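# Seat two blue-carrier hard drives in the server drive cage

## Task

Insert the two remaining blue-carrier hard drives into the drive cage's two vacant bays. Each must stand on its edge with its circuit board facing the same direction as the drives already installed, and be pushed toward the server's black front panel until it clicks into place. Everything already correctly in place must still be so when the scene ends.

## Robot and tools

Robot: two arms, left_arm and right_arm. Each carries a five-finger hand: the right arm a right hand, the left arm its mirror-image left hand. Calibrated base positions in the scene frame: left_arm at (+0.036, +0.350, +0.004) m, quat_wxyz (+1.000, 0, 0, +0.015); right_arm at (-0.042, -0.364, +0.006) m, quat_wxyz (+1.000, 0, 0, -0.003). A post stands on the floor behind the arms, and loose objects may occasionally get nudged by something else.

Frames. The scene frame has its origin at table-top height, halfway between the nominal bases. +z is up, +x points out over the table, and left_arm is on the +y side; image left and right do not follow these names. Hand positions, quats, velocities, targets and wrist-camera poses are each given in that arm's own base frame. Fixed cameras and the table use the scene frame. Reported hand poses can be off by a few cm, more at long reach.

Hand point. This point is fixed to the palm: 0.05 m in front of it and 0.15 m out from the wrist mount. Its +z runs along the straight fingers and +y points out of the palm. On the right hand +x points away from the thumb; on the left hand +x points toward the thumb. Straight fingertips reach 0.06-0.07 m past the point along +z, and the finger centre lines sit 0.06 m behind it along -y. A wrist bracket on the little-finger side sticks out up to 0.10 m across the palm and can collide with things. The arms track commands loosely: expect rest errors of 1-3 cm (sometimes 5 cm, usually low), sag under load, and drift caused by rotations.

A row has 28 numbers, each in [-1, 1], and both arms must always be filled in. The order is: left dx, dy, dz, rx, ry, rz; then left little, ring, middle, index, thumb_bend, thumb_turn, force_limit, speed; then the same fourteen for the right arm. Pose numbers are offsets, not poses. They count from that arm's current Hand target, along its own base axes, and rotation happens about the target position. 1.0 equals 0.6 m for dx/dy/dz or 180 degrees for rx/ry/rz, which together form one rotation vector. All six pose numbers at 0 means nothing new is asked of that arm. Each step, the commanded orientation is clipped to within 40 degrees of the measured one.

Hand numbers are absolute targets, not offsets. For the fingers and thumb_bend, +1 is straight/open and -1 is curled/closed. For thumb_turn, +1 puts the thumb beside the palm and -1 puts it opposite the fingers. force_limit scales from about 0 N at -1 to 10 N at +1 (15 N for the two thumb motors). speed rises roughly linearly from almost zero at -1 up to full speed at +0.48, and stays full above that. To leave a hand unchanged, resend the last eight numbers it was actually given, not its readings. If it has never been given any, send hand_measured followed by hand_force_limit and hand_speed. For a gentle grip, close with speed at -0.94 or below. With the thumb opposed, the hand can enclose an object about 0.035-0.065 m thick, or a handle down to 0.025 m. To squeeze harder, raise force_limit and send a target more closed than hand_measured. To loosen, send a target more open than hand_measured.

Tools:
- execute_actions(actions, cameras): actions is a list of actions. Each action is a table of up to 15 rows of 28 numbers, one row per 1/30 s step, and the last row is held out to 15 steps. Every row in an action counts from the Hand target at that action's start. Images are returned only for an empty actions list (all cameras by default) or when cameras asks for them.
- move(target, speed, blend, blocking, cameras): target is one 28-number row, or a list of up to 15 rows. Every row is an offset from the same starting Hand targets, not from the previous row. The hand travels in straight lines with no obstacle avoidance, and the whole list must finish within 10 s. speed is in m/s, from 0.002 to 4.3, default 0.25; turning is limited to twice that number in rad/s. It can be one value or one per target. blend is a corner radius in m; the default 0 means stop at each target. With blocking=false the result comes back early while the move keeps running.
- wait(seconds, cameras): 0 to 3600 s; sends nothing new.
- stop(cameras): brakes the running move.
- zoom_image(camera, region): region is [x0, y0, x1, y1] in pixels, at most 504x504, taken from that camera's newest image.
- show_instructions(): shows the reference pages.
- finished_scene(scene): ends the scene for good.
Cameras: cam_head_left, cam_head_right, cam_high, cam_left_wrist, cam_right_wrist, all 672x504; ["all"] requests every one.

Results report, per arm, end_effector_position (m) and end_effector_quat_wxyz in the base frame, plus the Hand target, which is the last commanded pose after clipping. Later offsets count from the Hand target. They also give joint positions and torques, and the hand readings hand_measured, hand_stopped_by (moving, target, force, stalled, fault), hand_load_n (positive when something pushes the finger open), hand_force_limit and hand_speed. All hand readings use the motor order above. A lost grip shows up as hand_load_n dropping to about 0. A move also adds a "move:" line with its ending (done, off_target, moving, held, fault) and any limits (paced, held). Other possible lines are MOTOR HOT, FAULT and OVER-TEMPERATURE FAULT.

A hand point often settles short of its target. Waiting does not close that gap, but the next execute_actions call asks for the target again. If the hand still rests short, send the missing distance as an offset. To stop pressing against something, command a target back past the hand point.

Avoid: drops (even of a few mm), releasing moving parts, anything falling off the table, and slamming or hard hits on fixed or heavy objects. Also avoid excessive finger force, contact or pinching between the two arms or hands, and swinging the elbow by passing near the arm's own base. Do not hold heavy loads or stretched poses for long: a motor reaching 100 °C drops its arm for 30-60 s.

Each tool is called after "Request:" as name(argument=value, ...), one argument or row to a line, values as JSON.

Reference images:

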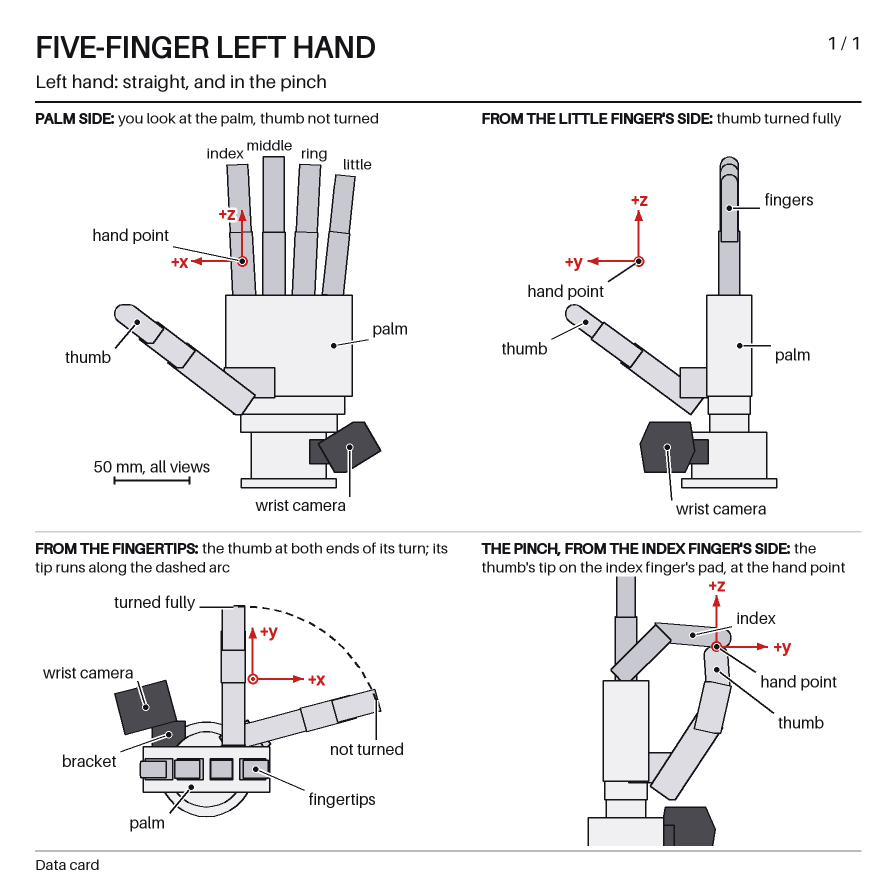

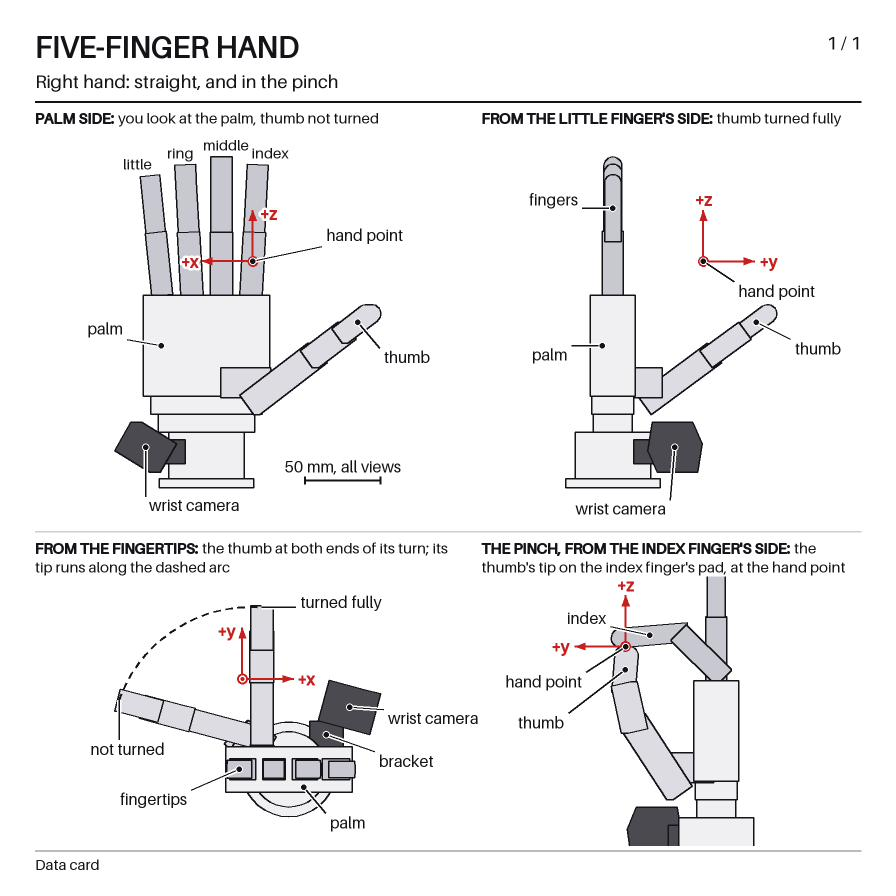

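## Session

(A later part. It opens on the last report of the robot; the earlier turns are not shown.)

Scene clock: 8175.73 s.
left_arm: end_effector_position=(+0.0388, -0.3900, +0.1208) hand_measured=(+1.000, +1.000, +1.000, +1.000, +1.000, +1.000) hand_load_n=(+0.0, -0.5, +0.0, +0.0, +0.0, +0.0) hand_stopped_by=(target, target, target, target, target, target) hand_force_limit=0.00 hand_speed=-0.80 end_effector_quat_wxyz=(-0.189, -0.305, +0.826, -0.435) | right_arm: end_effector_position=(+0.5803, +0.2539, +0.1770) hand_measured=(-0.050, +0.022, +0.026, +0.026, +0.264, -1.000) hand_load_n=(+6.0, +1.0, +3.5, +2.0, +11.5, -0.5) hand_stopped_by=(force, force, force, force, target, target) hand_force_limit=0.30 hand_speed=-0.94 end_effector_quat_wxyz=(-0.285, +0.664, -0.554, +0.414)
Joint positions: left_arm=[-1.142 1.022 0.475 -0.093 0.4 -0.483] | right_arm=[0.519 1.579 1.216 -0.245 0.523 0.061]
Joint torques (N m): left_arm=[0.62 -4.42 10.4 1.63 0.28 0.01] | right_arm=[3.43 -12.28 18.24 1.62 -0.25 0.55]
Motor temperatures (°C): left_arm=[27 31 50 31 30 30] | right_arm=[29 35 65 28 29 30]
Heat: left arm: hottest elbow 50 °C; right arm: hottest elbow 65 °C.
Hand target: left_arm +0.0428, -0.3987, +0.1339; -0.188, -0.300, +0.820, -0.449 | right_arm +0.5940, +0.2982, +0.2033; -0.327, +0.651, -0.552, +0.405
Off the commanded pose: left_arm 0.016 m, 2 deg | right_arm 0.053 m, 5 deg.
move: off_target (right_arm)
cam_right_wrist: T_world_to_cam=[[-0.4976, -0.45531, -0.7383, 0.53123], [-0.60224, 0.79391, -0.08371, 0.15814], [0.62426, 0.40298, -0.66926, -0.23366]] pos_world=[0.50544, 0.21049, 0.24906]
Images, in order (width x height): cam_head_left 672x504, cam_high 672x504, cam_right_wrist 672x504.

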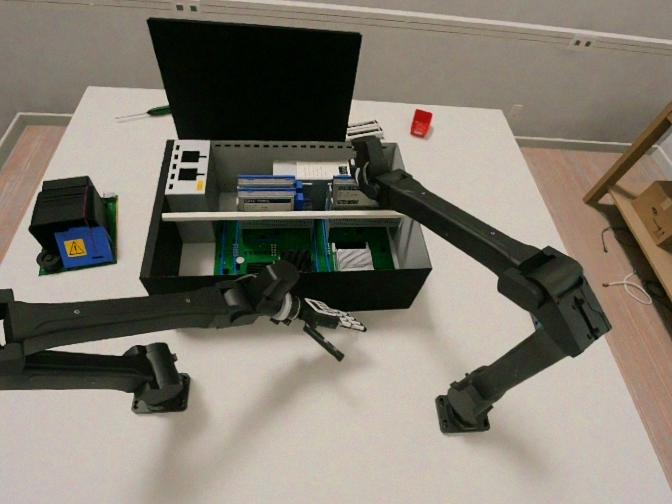

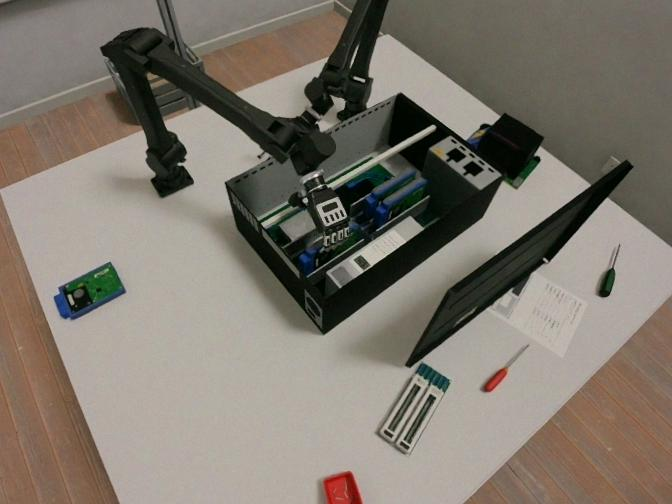

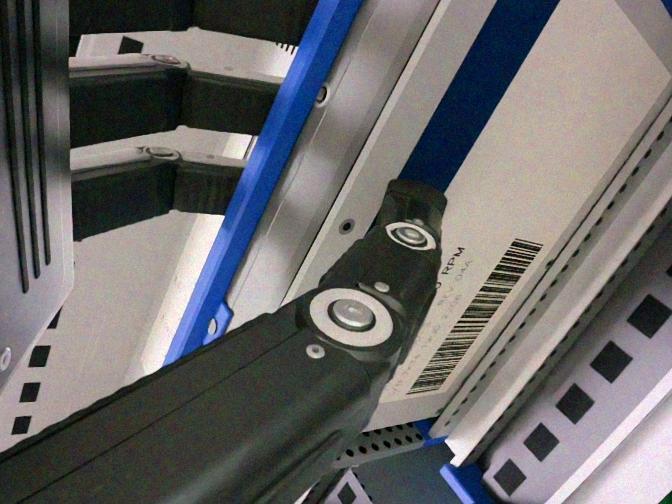

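Request:
move(
  target=[0,0,0,0,0,0,1,1,1,1,1,1,0,-0.8,0,0.025,0,0,0,0,-0.2,-0.2,-0.4,-0.4,0.26,-1,0.3,-0.94],
  speed=0.04,
  cameras=["cam_right_wrist","cam_head_left","cam_high"],
)

Request:
zoom_image(
  camera="cam_head_left",
  region=[320, 160, 380, 210],
)

Request:
zoom_image(
  camera="cam_right_wrist",
  region=[350, 354, 500, 504],
)

Scene clock: 8194.97 s.
left_arm: end_effector_position=(+0.0388, -0.3900, +0.1208) hand_measured=(+1.000, +1.000, +1.000, +1.000, +1.000, +1.000) hand_load_n=(+0.0, +0.0, +0.0, +0.0, +0.0, +0.0) hand_stopped_by=(target, target, target, target, target, target) hand_force_limit=0.00 hand_speed=-0.80 end_effector_quat_wxyz=(-0.189, -0.305, +0.826, -0.435) | right_arm: end_effector_position=(+0.5808, +0.2551, +0.1765) hand_measured=(-0.050, +0.022, +0.026, +0.026, +0.264, -1.000) hand_load_n=(+6.5, +1.5, +3.5, +1.0, +12.5, -2.0) hand_stopped_by=(force, force, force, force, target, target) hand_force_limit=0.30 hand_speed=-0.94 end_effector_quat_wxyz=(-0.274, +0.664, -0.554, +0.420)
Joint positions: left_arm=[-1.142 1.022 0.475 -0.093 0.4 -0.483] | right_arm=[0.529 1.59 1.233 -0.265 0.55 0.061]
Joint torques (N m): left_arm=[0.67 -4.48 10.39 1.63 0.28 0.01] | right_arm=[4.78 -11.28 18.89 1.69 -0.5 0.66]
Motor temperatures (°C): left_arm=[27 31 50 31 30 30] | right_arm=[29 35 69 28 29 31]
Heat: left arm: hottest elbow 50 °C; right arm: hottest elbow 69 °C.
Hand target: left_arm +0.0428, -0.3987, +0.1339; -0.188, -0.300, +0.820, -0.449 | right_arm +0.5940, +0.3133, +0.2032; -0.327, +0.651, -0.552, +0.405
Off the commanded pose: left_arm 0.016 m, 2 deg | right_arm 0.065 m, 7 deg.
move: off_target (right_arm)
cam_right_wrist: T_world_to_cam=[[-0.50761, -0.46393, -0.72602, 0.53746], [-0.59223, 0.7999, -0.09708, 0.15247], [0.62578, 0.38069, -0.68079, -0.22794]] pos_world=[0.50575, 0.21416, 0.24983]
Images, in order (width x height): cam_head_left 672x504, cam_high 672x504, cam_right_wrist 672x504.

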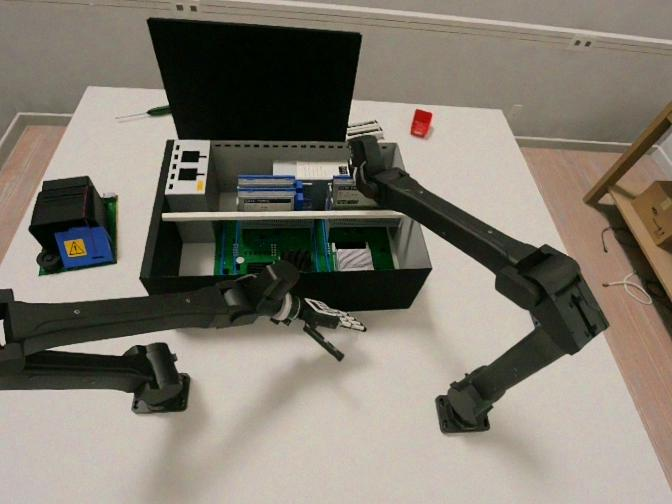

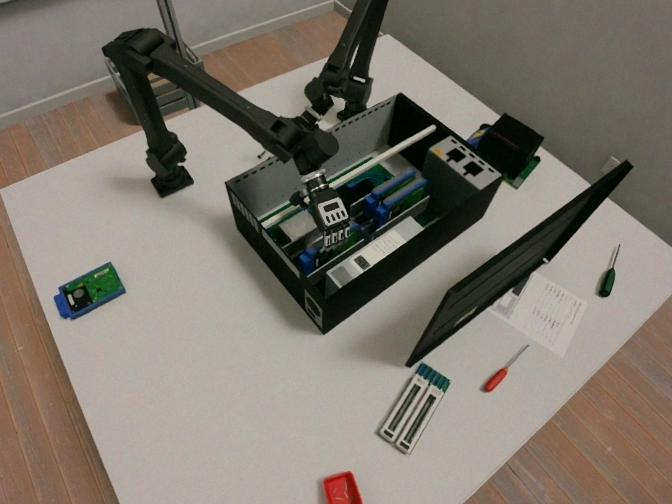

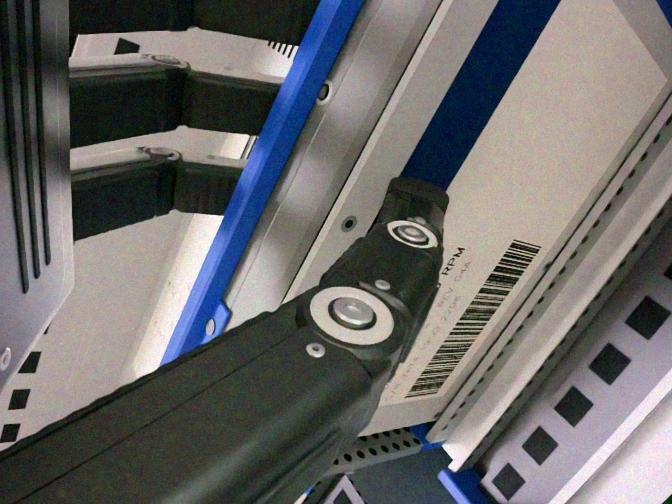

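Scaled by 8.400 from the camera's image (finer frame: 960x720).

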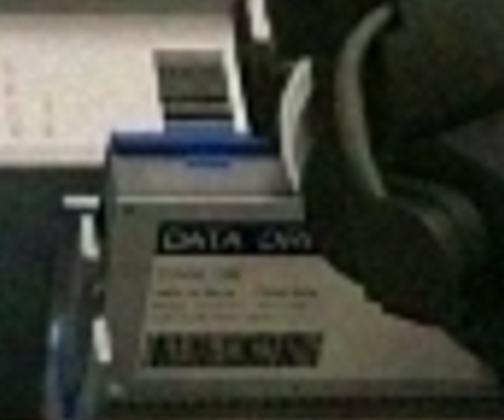

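Scaled by 3.360 from the camera's image (finer frame: 960x720).

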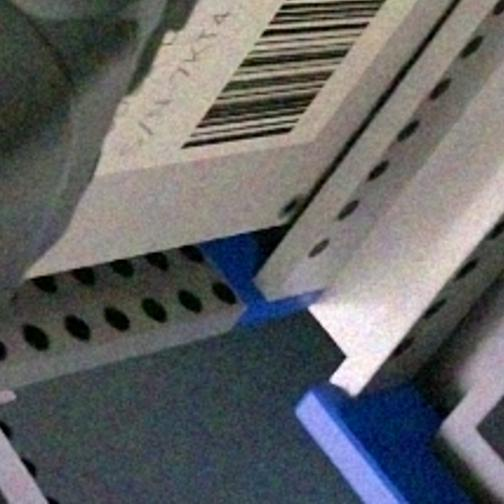

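Request:
zoom_image(
  camera="cam_high",
  region=[325, 205, 385, 250],
)

Request:
zoom_image(
  camera="cam_high",
  region=[390, 165, 450, 210],
)

Request:
zoom_image(
  camera="cam_high",
  region=[280, 230, 340, 275],
)

Request:
zoom_image(
  camera="cam_high",
  region=[345, 185, 405, 230],
)

Scaled by 8.400 from the camera's image (finer frame: 960x720).

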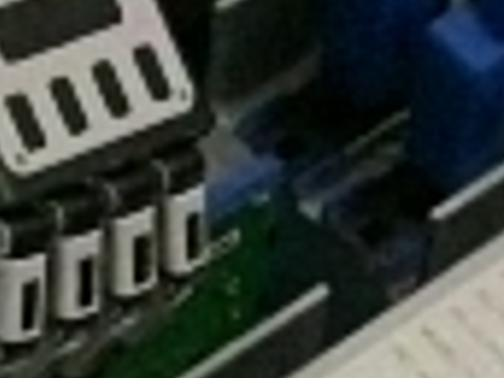

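Scaled by 8.400 from the camera's image (finer frame: 960x720).

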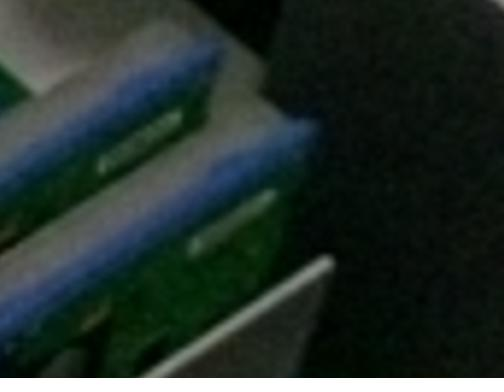

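Scaled by 8.400 from the camera's image (finer frame: 960x720).

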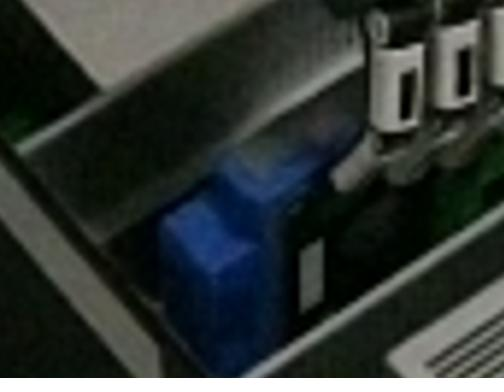

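Scaled by 8.400 from the camera's image (finer frame: 960x720).

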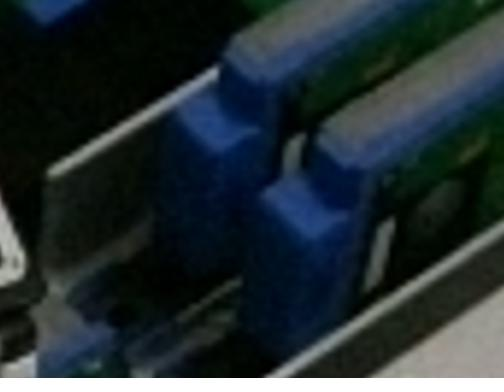

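Request:
move(
  target=[0,0,0,0,0,0,1,1,1,1,1,1,0,-0.8,-0.012,-0.085,0,-0.0294,0.0162,-0.0131,-0.2,-0.2,-0.4,-0.4,0.26,-1,0.3,-0.94],
  speed=0.05,
  cameras=["cam_right_wrist","cam_head_left","cam_high"],
)

Request:
zoom_image(
  camera="cam_head_left",
  region=[320, 160, 380, 210],
)

Request:
zoom_image(
  camera="cam_high",
  region=[285, 205, 375, 275],
)

Scene clock: 8318.13 s.
left_arm: end_effector_position=(+0.0388, -0.3900, +0.1208) hand_measured=(+1.000, +1.000, +1.000, +1.000, +1.000, +1.000) hand_load_n=(+0.0, +0.0, +0.0, +0.0, +0.0, +0.0) hand_stopped_by=(target, target, target, target, target, target) hand_force_limit=0.00 hand_speed=-0.80 end_effector_quat_wxyz=(-0.189, -0.305, +0.826, -0.435) | right_arm: end_effector_position=(+0.5772, +0.2522, +0.1764) hand_measured=(-0.050, +0.022, +0.026, +0.026, +0.264, -1.000) hand_load_n=(+4.5, +1.0, +5.0, +3.0, +12.0, +0.0) hand_stopped_by=(force, force, force, force, target, target) hand_force_limit=0.30 hand_speed=-0.94 end_effector_quat_wxyz=(-0.259, +0.672, -0.555, +0.416)
Joint positions: left_arm=[-1.142 1.022 0.475 -0.093 0.4 -0.483] | right_arm=[0.528 1.591 1.249 -0.314 0.553 0.061]
Joint torques (N m): left_arm=[0.73 -4.48 10.39 1.65 0.28 0.01] | right_arm=[0.62 -14.45 16.39 0.51 0.31 0.11]
Motor temperatures (°C): left_arm=[27 31 50 31 30 30] | right_arm=[29 36 77 28 30 31]
Heat: left arm: hottest elbow 50 °C; right arm: hottest elbow 77 °C.
Hand target: left_arm +0.0428, -0.3987, +0.1339; -0.188, -0.300, +0.820, -0.449 | right_arm +0.5868, +0.2622, +0.2032; -0.274, +0.664, -0.555, +0.420
Off the commanded pose: left_arm 0.016 m, 2 deg | right_arm 0.030 m, 2 deg.
move: off_target (right_arm)
cam_right_wrist: T_world_to_cam=[[-0.52891, -0.47572, -0.70281, 0.54542], [-0.59292, 0.79963, -0.09504, 0.15272], [0.6072, 0.36644, -0.705, -0.20604]] pos_world=[0.50414, 0.21285, 0.25258]
Images, in order (width x height): cam_head_left 672x504, cam_high 672x504, cam_right_wrist 672x504.

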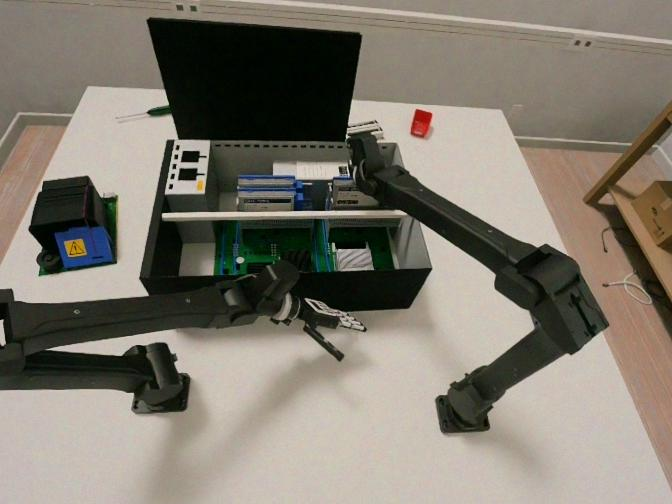

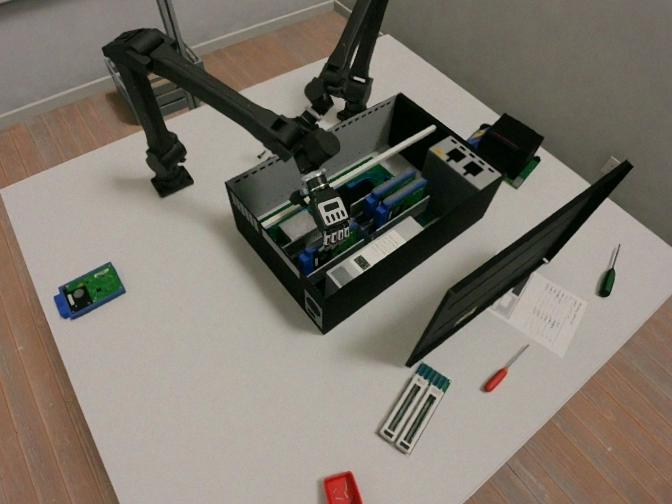

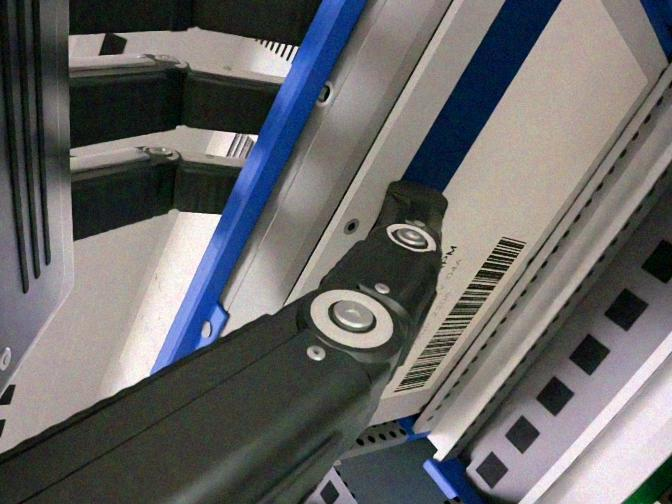

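Scaled by 8.400 from the camera's image (finer frame: 960x720).

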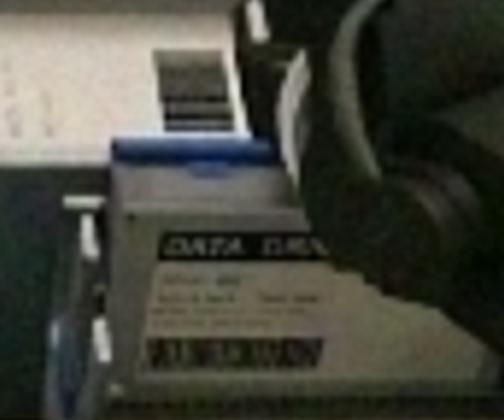

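Scaled by 5.600 from the camera's image (finer frame: 960x720).

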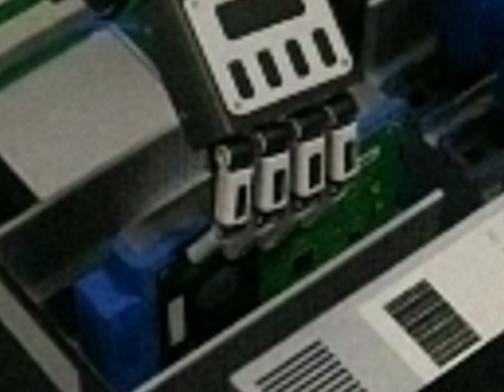

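Request:
move(
  target=[0,0,0,0,0,0,1,1,1,1,1,1,0,-0.8,0,0,0,0,0,0,0.15,0.15,0.15,0.15,0.26,-1,0.3,-0.9],
  speed=0.05,
  cameras=["cam_right_wrist","cam_head_left","cam_high"],
)

Request:
zoom_image(
  camera="cam_high",
  region=[285, 205, 375, 275],
)

Scene clock: 8329.67 s.
left_arm: end_effector_position=(+0.0388, -0.3900, +0.1208) hand_measured=(+1.000, +1.000, +1.000, +1.000, +1.000, +1.000) hand_load_n=(+0.0, +0.0, +0.0, +0.0, +0.0, +0.0) hand_stopped_by=(target, target, target, target, target, target) hand_force_limit=0.00 hand_speed=-0.80 end_effector_quat_wxyz=(-0.189, -0.305, +0.826, -0.435) | right_arm: end_effector_position=(+0.5744, +0.2505, +0.1739) hand_measured=(+0.150, +0.150, +0.150, +0.150, +0.260, -1.000) hand_load_n=(+0.0, +0.0, +0.0, +0.0, +0.0, +0.0) hand_stopped_by=(target, target, target, target, target, target) hand_force_limit=0.30 hand_speed=-0.90 end_effector_quat_wxyz=(-0.252, +0.676, -0.555, +0.414)
Joint positions: left_arm=[-1.142 1.022 0.475 -0.093 0.4 -0.483] | right_arm=[0.528 1.591 1.25 -0.332 0.553 0.061]
Joint torques (N m): left_arm=[0.67 -4.48 10.39 1.63 0.28 0.01] | right_arm=[0.09 -16.03 16.34 1.01 0.32 0.06]
Motor temperatures (°C): left_arm=[27 31 50 31 30 30] | right_arm=[29 36 76 28 29 31]
Heat: left arm: hottest elbow 50 °C; right arm: hottest elbow 76 °C.
Hand target: left_arm +0.0428, -0.3987, +0.1339; -0.188, -0.300, +0.820, -0.449 | right_arm +0.5868, +0.2622, +0.2031; -0.274, +0.664, -0.555, +0.420
Off the commanded pose: left_arm 0.016 m, 2 deg | right_arm 0.034 m, 3 deg.
move: done
cam_right_wrist: T_world_to_cam=[[-0.53881, -0.48147, -0.69128, 0.54654], [-0.59421, 0.79888, -0.09326, 0.15277], [0.59715, 0.36052, -0.71654, -0.19622]] pos_world=[0.50243, 0.21184, 0.25146]
Images, in order (width x height): cam_head_left 672x504, cam_high 672x504, cam_right_wrist 672x504.

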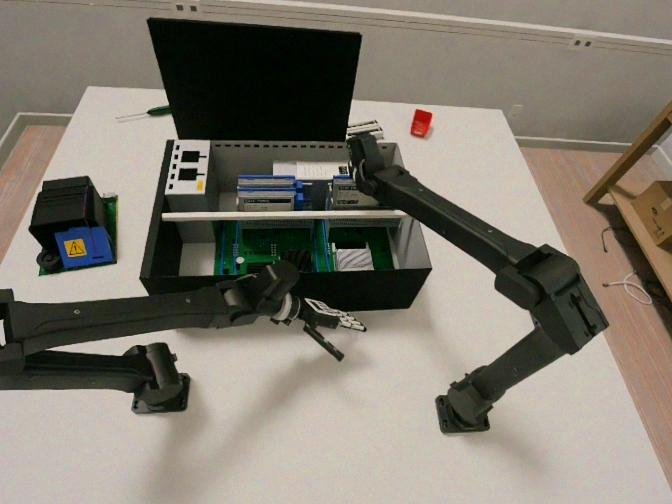

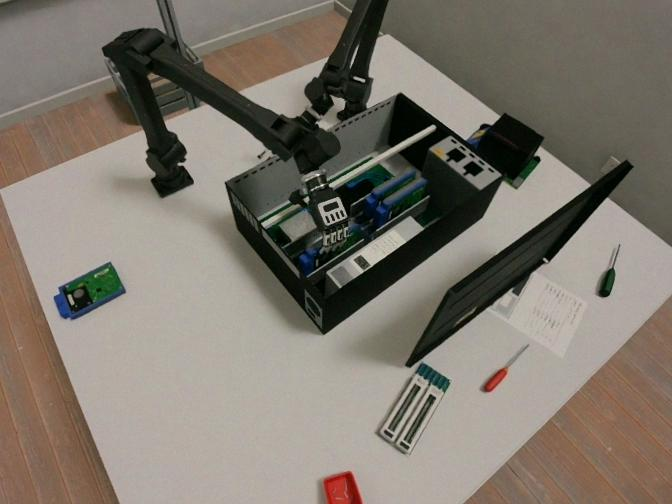

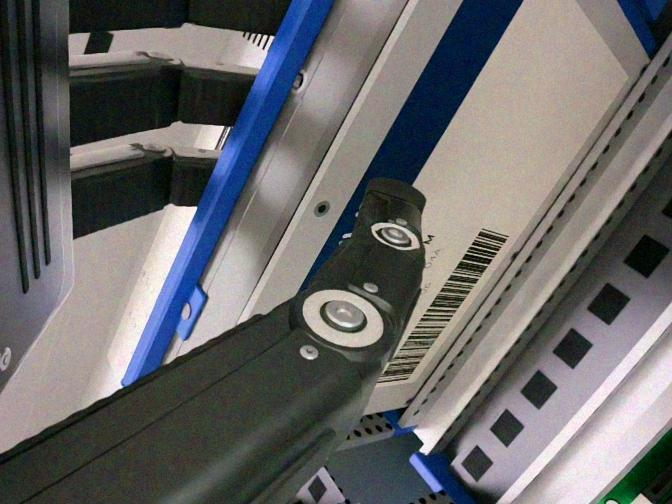

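Scaled by 5.600 from the camera's image (finer frame: 960x720).

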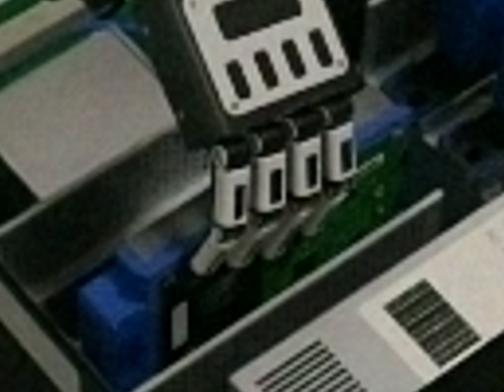

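Request:
move(
  target=[
    [0,0,0,0,0,0,1,1,1,1,1,1,0,-0.8,0,0,0,0,0,0,0.45,0.45,0.45,0.45,0.5,-1,0.3,-0.8],
    [0,0,0,0,0,0,1,1,1,1,1,1,0,-0.8,0.01,-0.01,0.17,0,0,0,0.45,0.45,0.45,0.45,0.5,-1,0.3,-0.8],
  ],
  speed=0.05,
  cameras=["cam_right_wrist","cam_head_left","cam_high"],
)

Request:
zoom_image(
  camera="cam_high",
  region=[285, 205, 375, 275],
)

Scene clock: 8347.03 s.
left_arm: end_effector_position=(+0.0388, -0.3900, +0.1208) hand_measured=(+1.000, +1.000, +1.000, +1.000, +1.000, +1.000) hand_load_n=(+0.0, +0.0, +0.0, -0.5, +0.0, +0.0) hand_stopped_by=(target, target, target, target, target, target) hand_force_limit=0.00 hand_speed=-0.80 end_effector_quat_wxyz=(-0.189, -0.305, +0.826, -0.435) | right_arm: end_effector_position=(+0.5792, +0.2544, +0.2614) hand_measured=(+0.450, +0.450, +0.450, +0.450, +0.500, -1.000) hand_load_n=(+0.0, +0.0, +0.0, -0.5, +0.0, +0.0) hand_stopped_by=(target, target, target, target, target, target) hand_force_limit=0.30 hand_speed=-0.80 end_effector_quat_wxyz=(-0.247, +0.682, -0.555, +0.408)
Joint positions: left_arm=[-1.142 1.022 0.475 -0.093 0.4 -0.483] | right_arm=[0.527 1.563 1.461 -0.588 0.545 0.061]
Joint torques (N m): left_arm=[0.67 -4.48 10.39 1.63 0.28 0.01] | right_arm=[-0.38 -17.08 18.19 0.92 0.17 -0.01]
Motor temperatures (°C): left_arm=[27 31 50 31 30 30] | right_arm=[29 36 74 28 29 31]
Heat: left arm: hottest elbow 50 °C; right arm: hottest elbow 74 °C.
Hand target: left_arm +0.0428, -0.3987, +0.1339; -0.188, -0.300, +0.820, -0.449 | right_arm +0.5927, +0.2563, +0.3049; -0.274, +0.664, -0.555, +0.420
Off the commanded pose: left_arm 0.016 m, 2 deg | right_arm 0.046 m, 4 deg.
move: off_target (right_arm)
cam_right_wrist: T_world_to_cam=[[-0.54858, -0.48764, -0.67917, 0.6156], [-0.59999, 0.79533, -0.08642, 0.16317], [0.5823, 0.36008, -0.72888, -0.12588]] pos_world=[0.50891, 0.21574, 0.34044]
Images, in order (width x height): cam_head_left 672x504, cam_high 672x504, cam_right_wrist 672x504.

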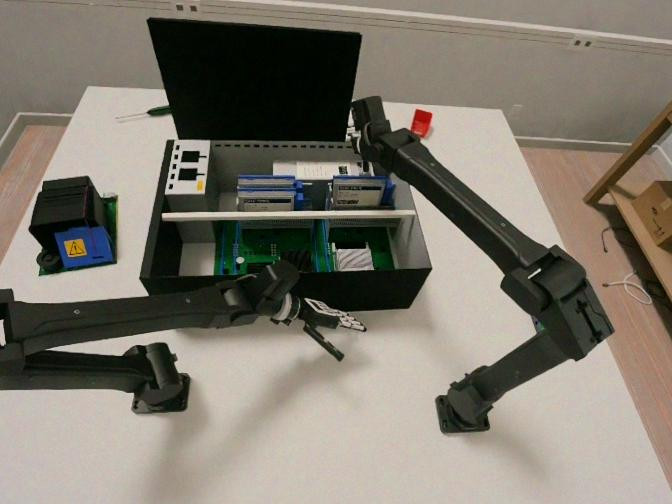

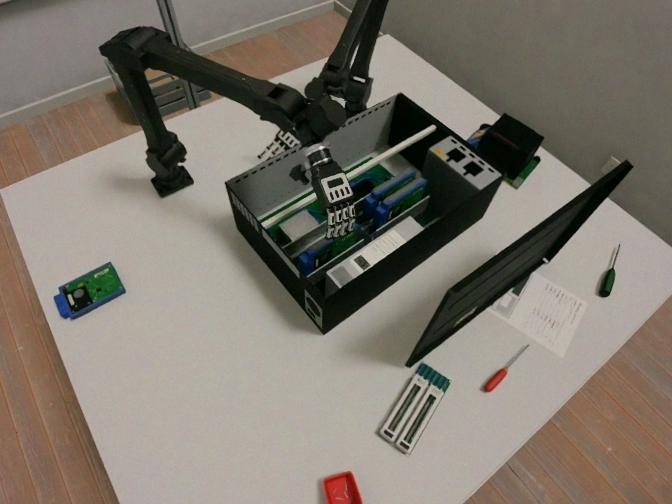

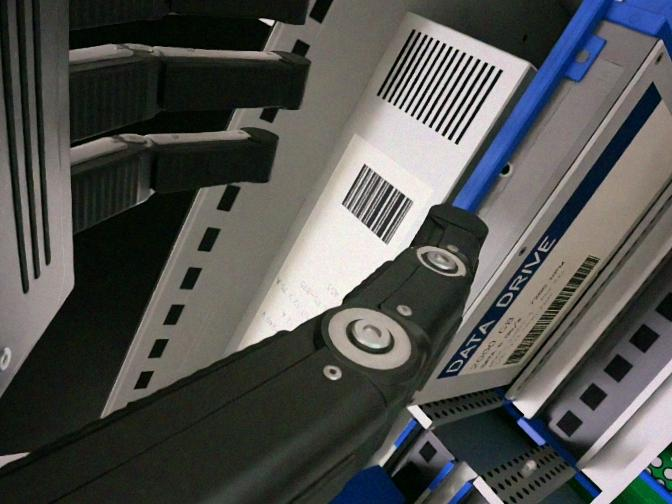

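Scaled by 5.600 from the camera's image (finer frame: 960x720).

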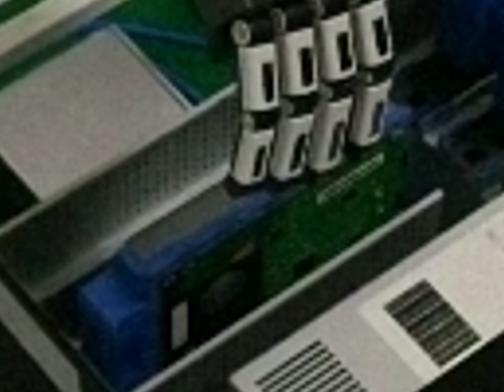

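Request:
zoom_image(
  camera="cam_head_left",
  region=[225, 160, 405, 225],
)

Request:
zoom_image(
  camera="cam_right_wrist",
  region=[440, 160, 672, 420],
)

Scaled by 2.800 from the camera's image (finer frame: 960x720).

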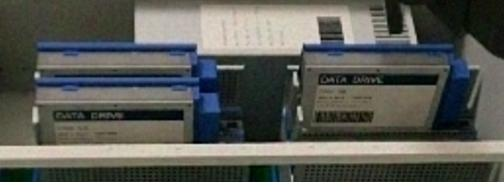

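Scaled by 1.938 from the camera's image (finer frame: 960x720).

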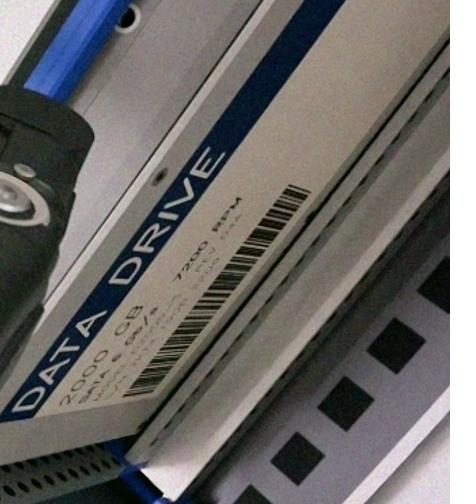

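Request:
zoom_image(
  camera="cam_head_left",
  region=[325, 170, 365, 210],
)

Request:
zoom_image(
  camera="cam_head_left",
  region=[365, 170, 405, 210],
)

Request:
zoom_image(
  camera="cam_head_left",
  region=[280, 170, 320, 210],
)

Scaled by 12.600 from the camera's image (finer frame: 960x720).

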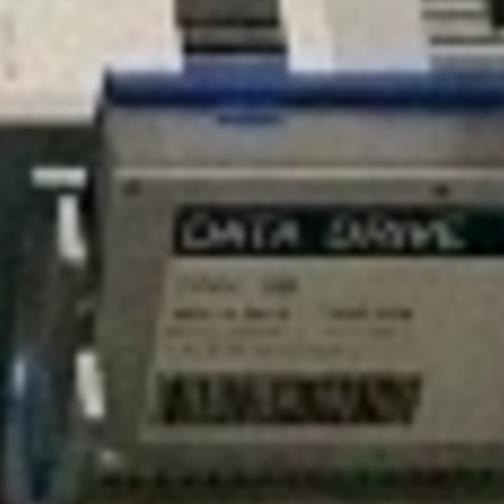

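Scaled by 12.600 from the camera's image (finer frame: 960x720).

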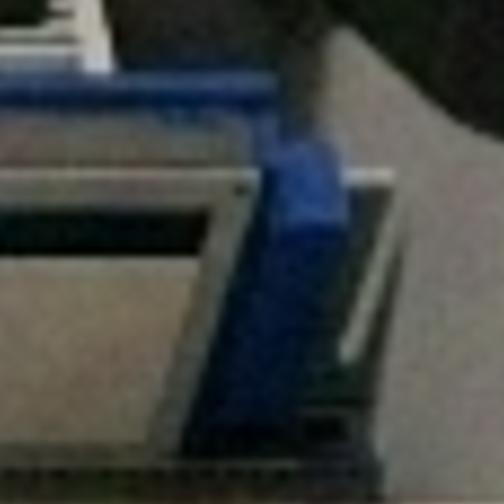

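Scaled by 12.600 from the camera's image (finer frame: 960x720).

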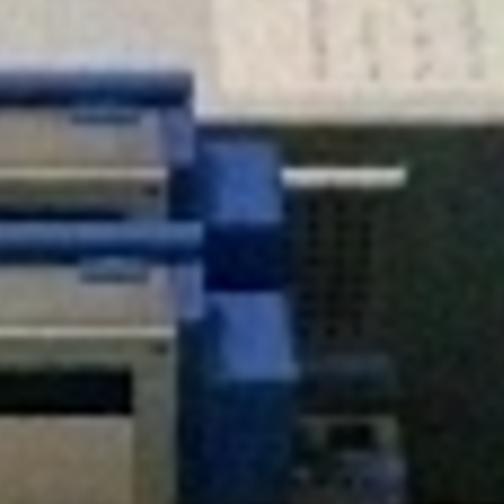

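Request:
move(
  target=[
    [0,0,0,0,0,0,1,1,1,1,1,1,0,-0.8,-0.03,-0.05,0.13,0,0,0,-0.8,-0.8,1,1,1,1,0.3,-0.6],
    [0,0,0,0,0,0,1,1,1,1,1,1,0,-0.8,-0.2,-0.2,0.13,0,0,0,-0.8,-0.8,1,1,1,1,0.3,-0.6],
  ],
  speed=0.12,
  blend=[0.02,0],
  cameras=["cam_head_left","cam_high"],
)

Scene clock: 8527.50 s.
left_arm: end_effector_position=(+0.0388, -0.3900, +0.1208) hand_measured=(+1.000, +1.000, +1.000, +1.000, +1.000, +1.000) hand_load_n=(+0.0, +0.0, +0.0, +0.0, +0.0, +0.0) hand_stopped_by=(target, target, target, target, target, target) hand_force_limit=0.00 hand_speed=-0.80 end_effector_quat_wxyz=(-0.189, -0.305, +0.826, -0.435) | right_arm: end_effector_position=(+0.4755, +0.1414, +0.3873) hand_measured=(-0.800, -0.800, +1.000, +1.000, +1.000, +1.000) hand_load_n=(+0.0, +0.0, +0.0, +0.0, +0.0, -0.5) hand_stopped_by=(target, target, target, target, target, target) hand_force_limit=0.30 hand_speed=-0.60 end_effector_quat_wxyz=(-0.282, +0.659, -0.557, +0.420)
Joint positions: left_arm=[-1.142 1.022 0.475 -0.093 0.4 -0.483] | right_arm=[0.403 1.153 1.353 -0.771 0.443 -0.008]
Joint torques (N m): left_arm=[0.73 -4.48 10.37 1.63 0.28 0.01] | right_arm=[-0.32 -7.71 11.47 0.94 0.08 -0.14]
Motor temperatures (°C): left_arm=[27 31 50 31 30 30] | right_arm=[29 37 71 28 29 30]
Heat: left arm: hottest elbow 50 °C; right arm: hottest elbow 71 °C.
Hand target: left_arm +0.0428, -0.3987, +0.1339; -0.188, -0.300, +0.820, -0.449 | right_arm +0.4727, +0.1362, +0.3829; -0.274, +0.664, -0.555, +0.420
Off the commanded pose: left_arm 0.016 m, 2 deg | right_arm 0.007 m, 1 deg.
move: done

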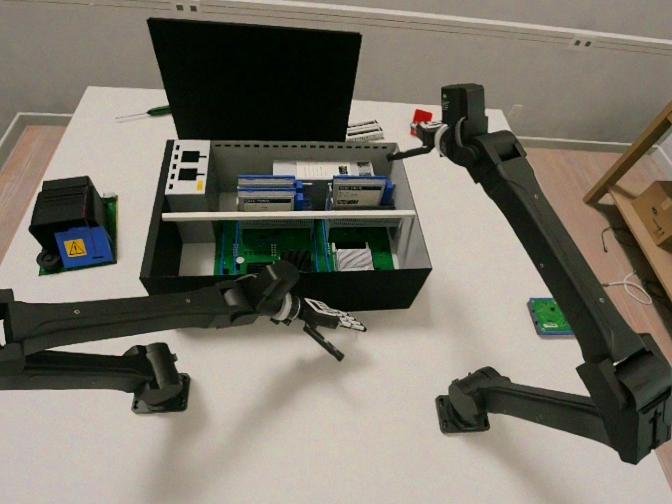

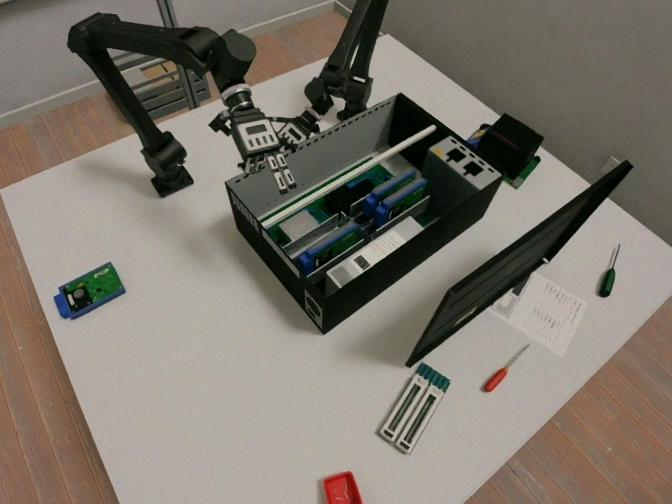

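Request:
zoom_image(
  camera="cam_high",
  region=[270, 190, 430, 300],
)

Request:
zoom_image(
  camera="cam_high",
  region=[275, 215, 345, 285],
)

Request:
zoom_image(
  camera="cam_head_left",
  region=[320, 150, 430, 230],
)

Scaled by 3.150 from the camera's image (finer frame: 960x720).

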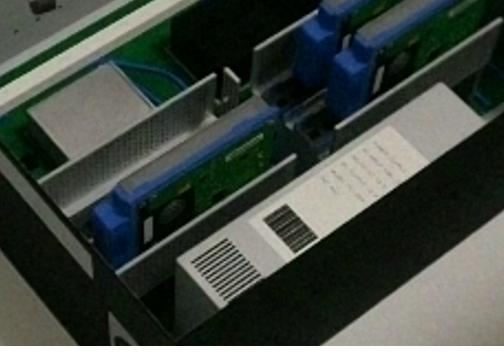

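Scaled by 7.200 from the camera's image (finer frame: 960x720).

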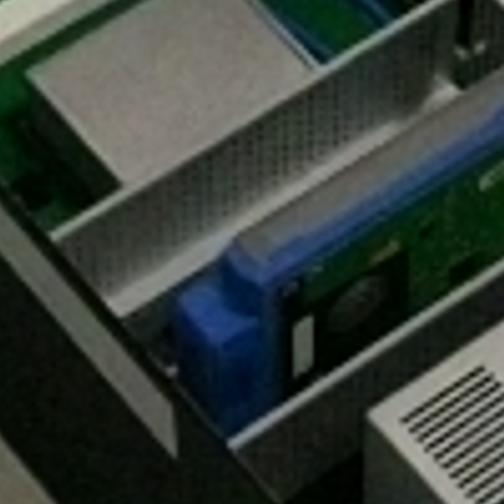

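Scaled by 4.582 from the camera's image (finer frame: 960x720).

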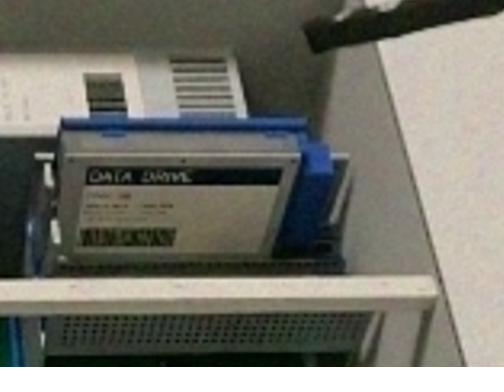

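Request:
move(
  target=[0,0,0,0,0,0,1,1,1,1,1,1,0,-0.8,0,0,0.02,0.4705,0.0299,-0.3317,-0.8,-0.8,1,1,1,1,0.3,-0.6],
  speed=0.25,
  cameras=["cam_head_left","cam_high","cam_right_wrist"],
)

Scene clock: 8588.60 s.
left_arm: end_effector_position=(+0.0388, -0.3900, +0.1208) hand_measured=(+1.000, +1.000, +1.000, +1.000, +1.000, +1.000) hand_load_n=(-0.5, +0.0, +0.0, +0.0, +0.0, +0.0) hand_stopped_by=(target, target, target, target, target, target) hand_force_limit=0.00 hand_speed=-0.80 end_effector_quat_wxyz=(-0.189, -0.305, +0.826, -0.435) | right_arm: end_effector_position=(+0.4767, +0.1396, +0.3950) hand_measured=(-0.800, -0.800, +1.000, +1.000, +1.000, +1.000) hand_load_n=(+0.0, +0.5, +0.0, +0.0, +0.0, +0.0) hand_stopped_by=(target, target, target, target, target, target) hand_force_limit=0.30 hand_speed=-0.60 end_effector_quat_wxyz=(+0.384, -0.009, +0.923, -0.003)
Joint positions: left_arm=[-1.142 1.022 0.475 -0.093 0.4 -0.483] | right_arm=[0.244 1.072 1.252 -0.978 0.171 1.726]
Joint torques (N m): left_arm=[0.67 -4.54 10.37 1.63 0.28 0.01] | right_arm=[0.15 -7.71 11.02 1.14 -0.01 0.25]
Motor temperatures (°C): left_arm=[27 31 50 31 30 30] | right_arm=[29 35 61 28 29 30]
Heat: left arm: hottest elbow 50 °C; right arm: hottest elbow 61 °C.
Hand target: left_arm +0.0428, -0.3987, +0.1339; -0.188, -0.300, +0.820, -0.449 | right_arm +0.4728, +0.1361, +0.3950; +0.383, +0.000, +0.924, +0.000
Off the commanded pose: left_arm 0.016 m, 2 deg | right_arm 0.005 m, 1 deg.
move: done
cam_right_wrist: T_world_to_cam=[[-0.20835, 0.96374, -0.16674, 0.02684], [0.18832, 0.20682, 0.96008, -0.50248], [0.95975, 0.16864, -0.22459, -0.27973]] pos_world=[0.36869, 0.12523, 0.42408]

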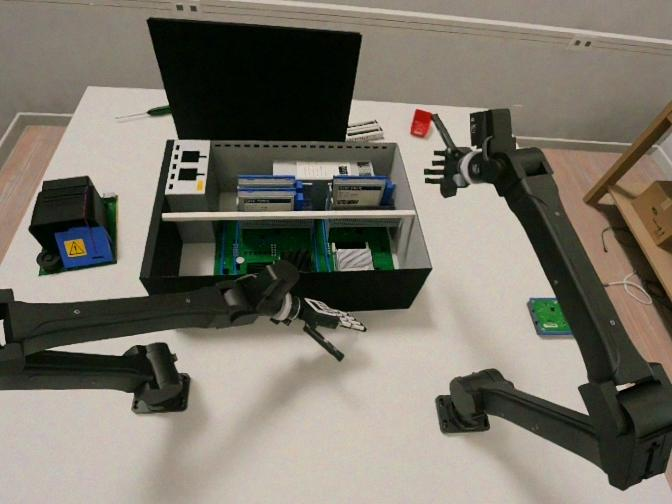

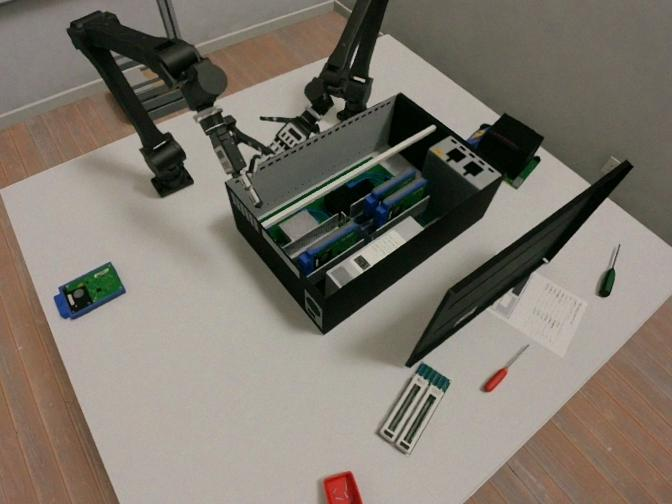

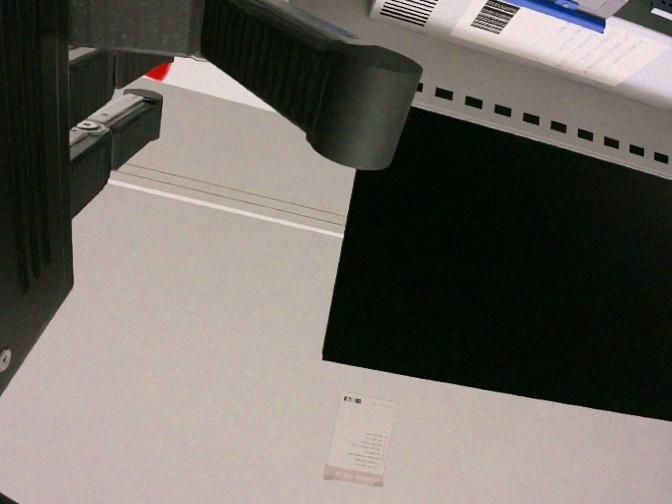

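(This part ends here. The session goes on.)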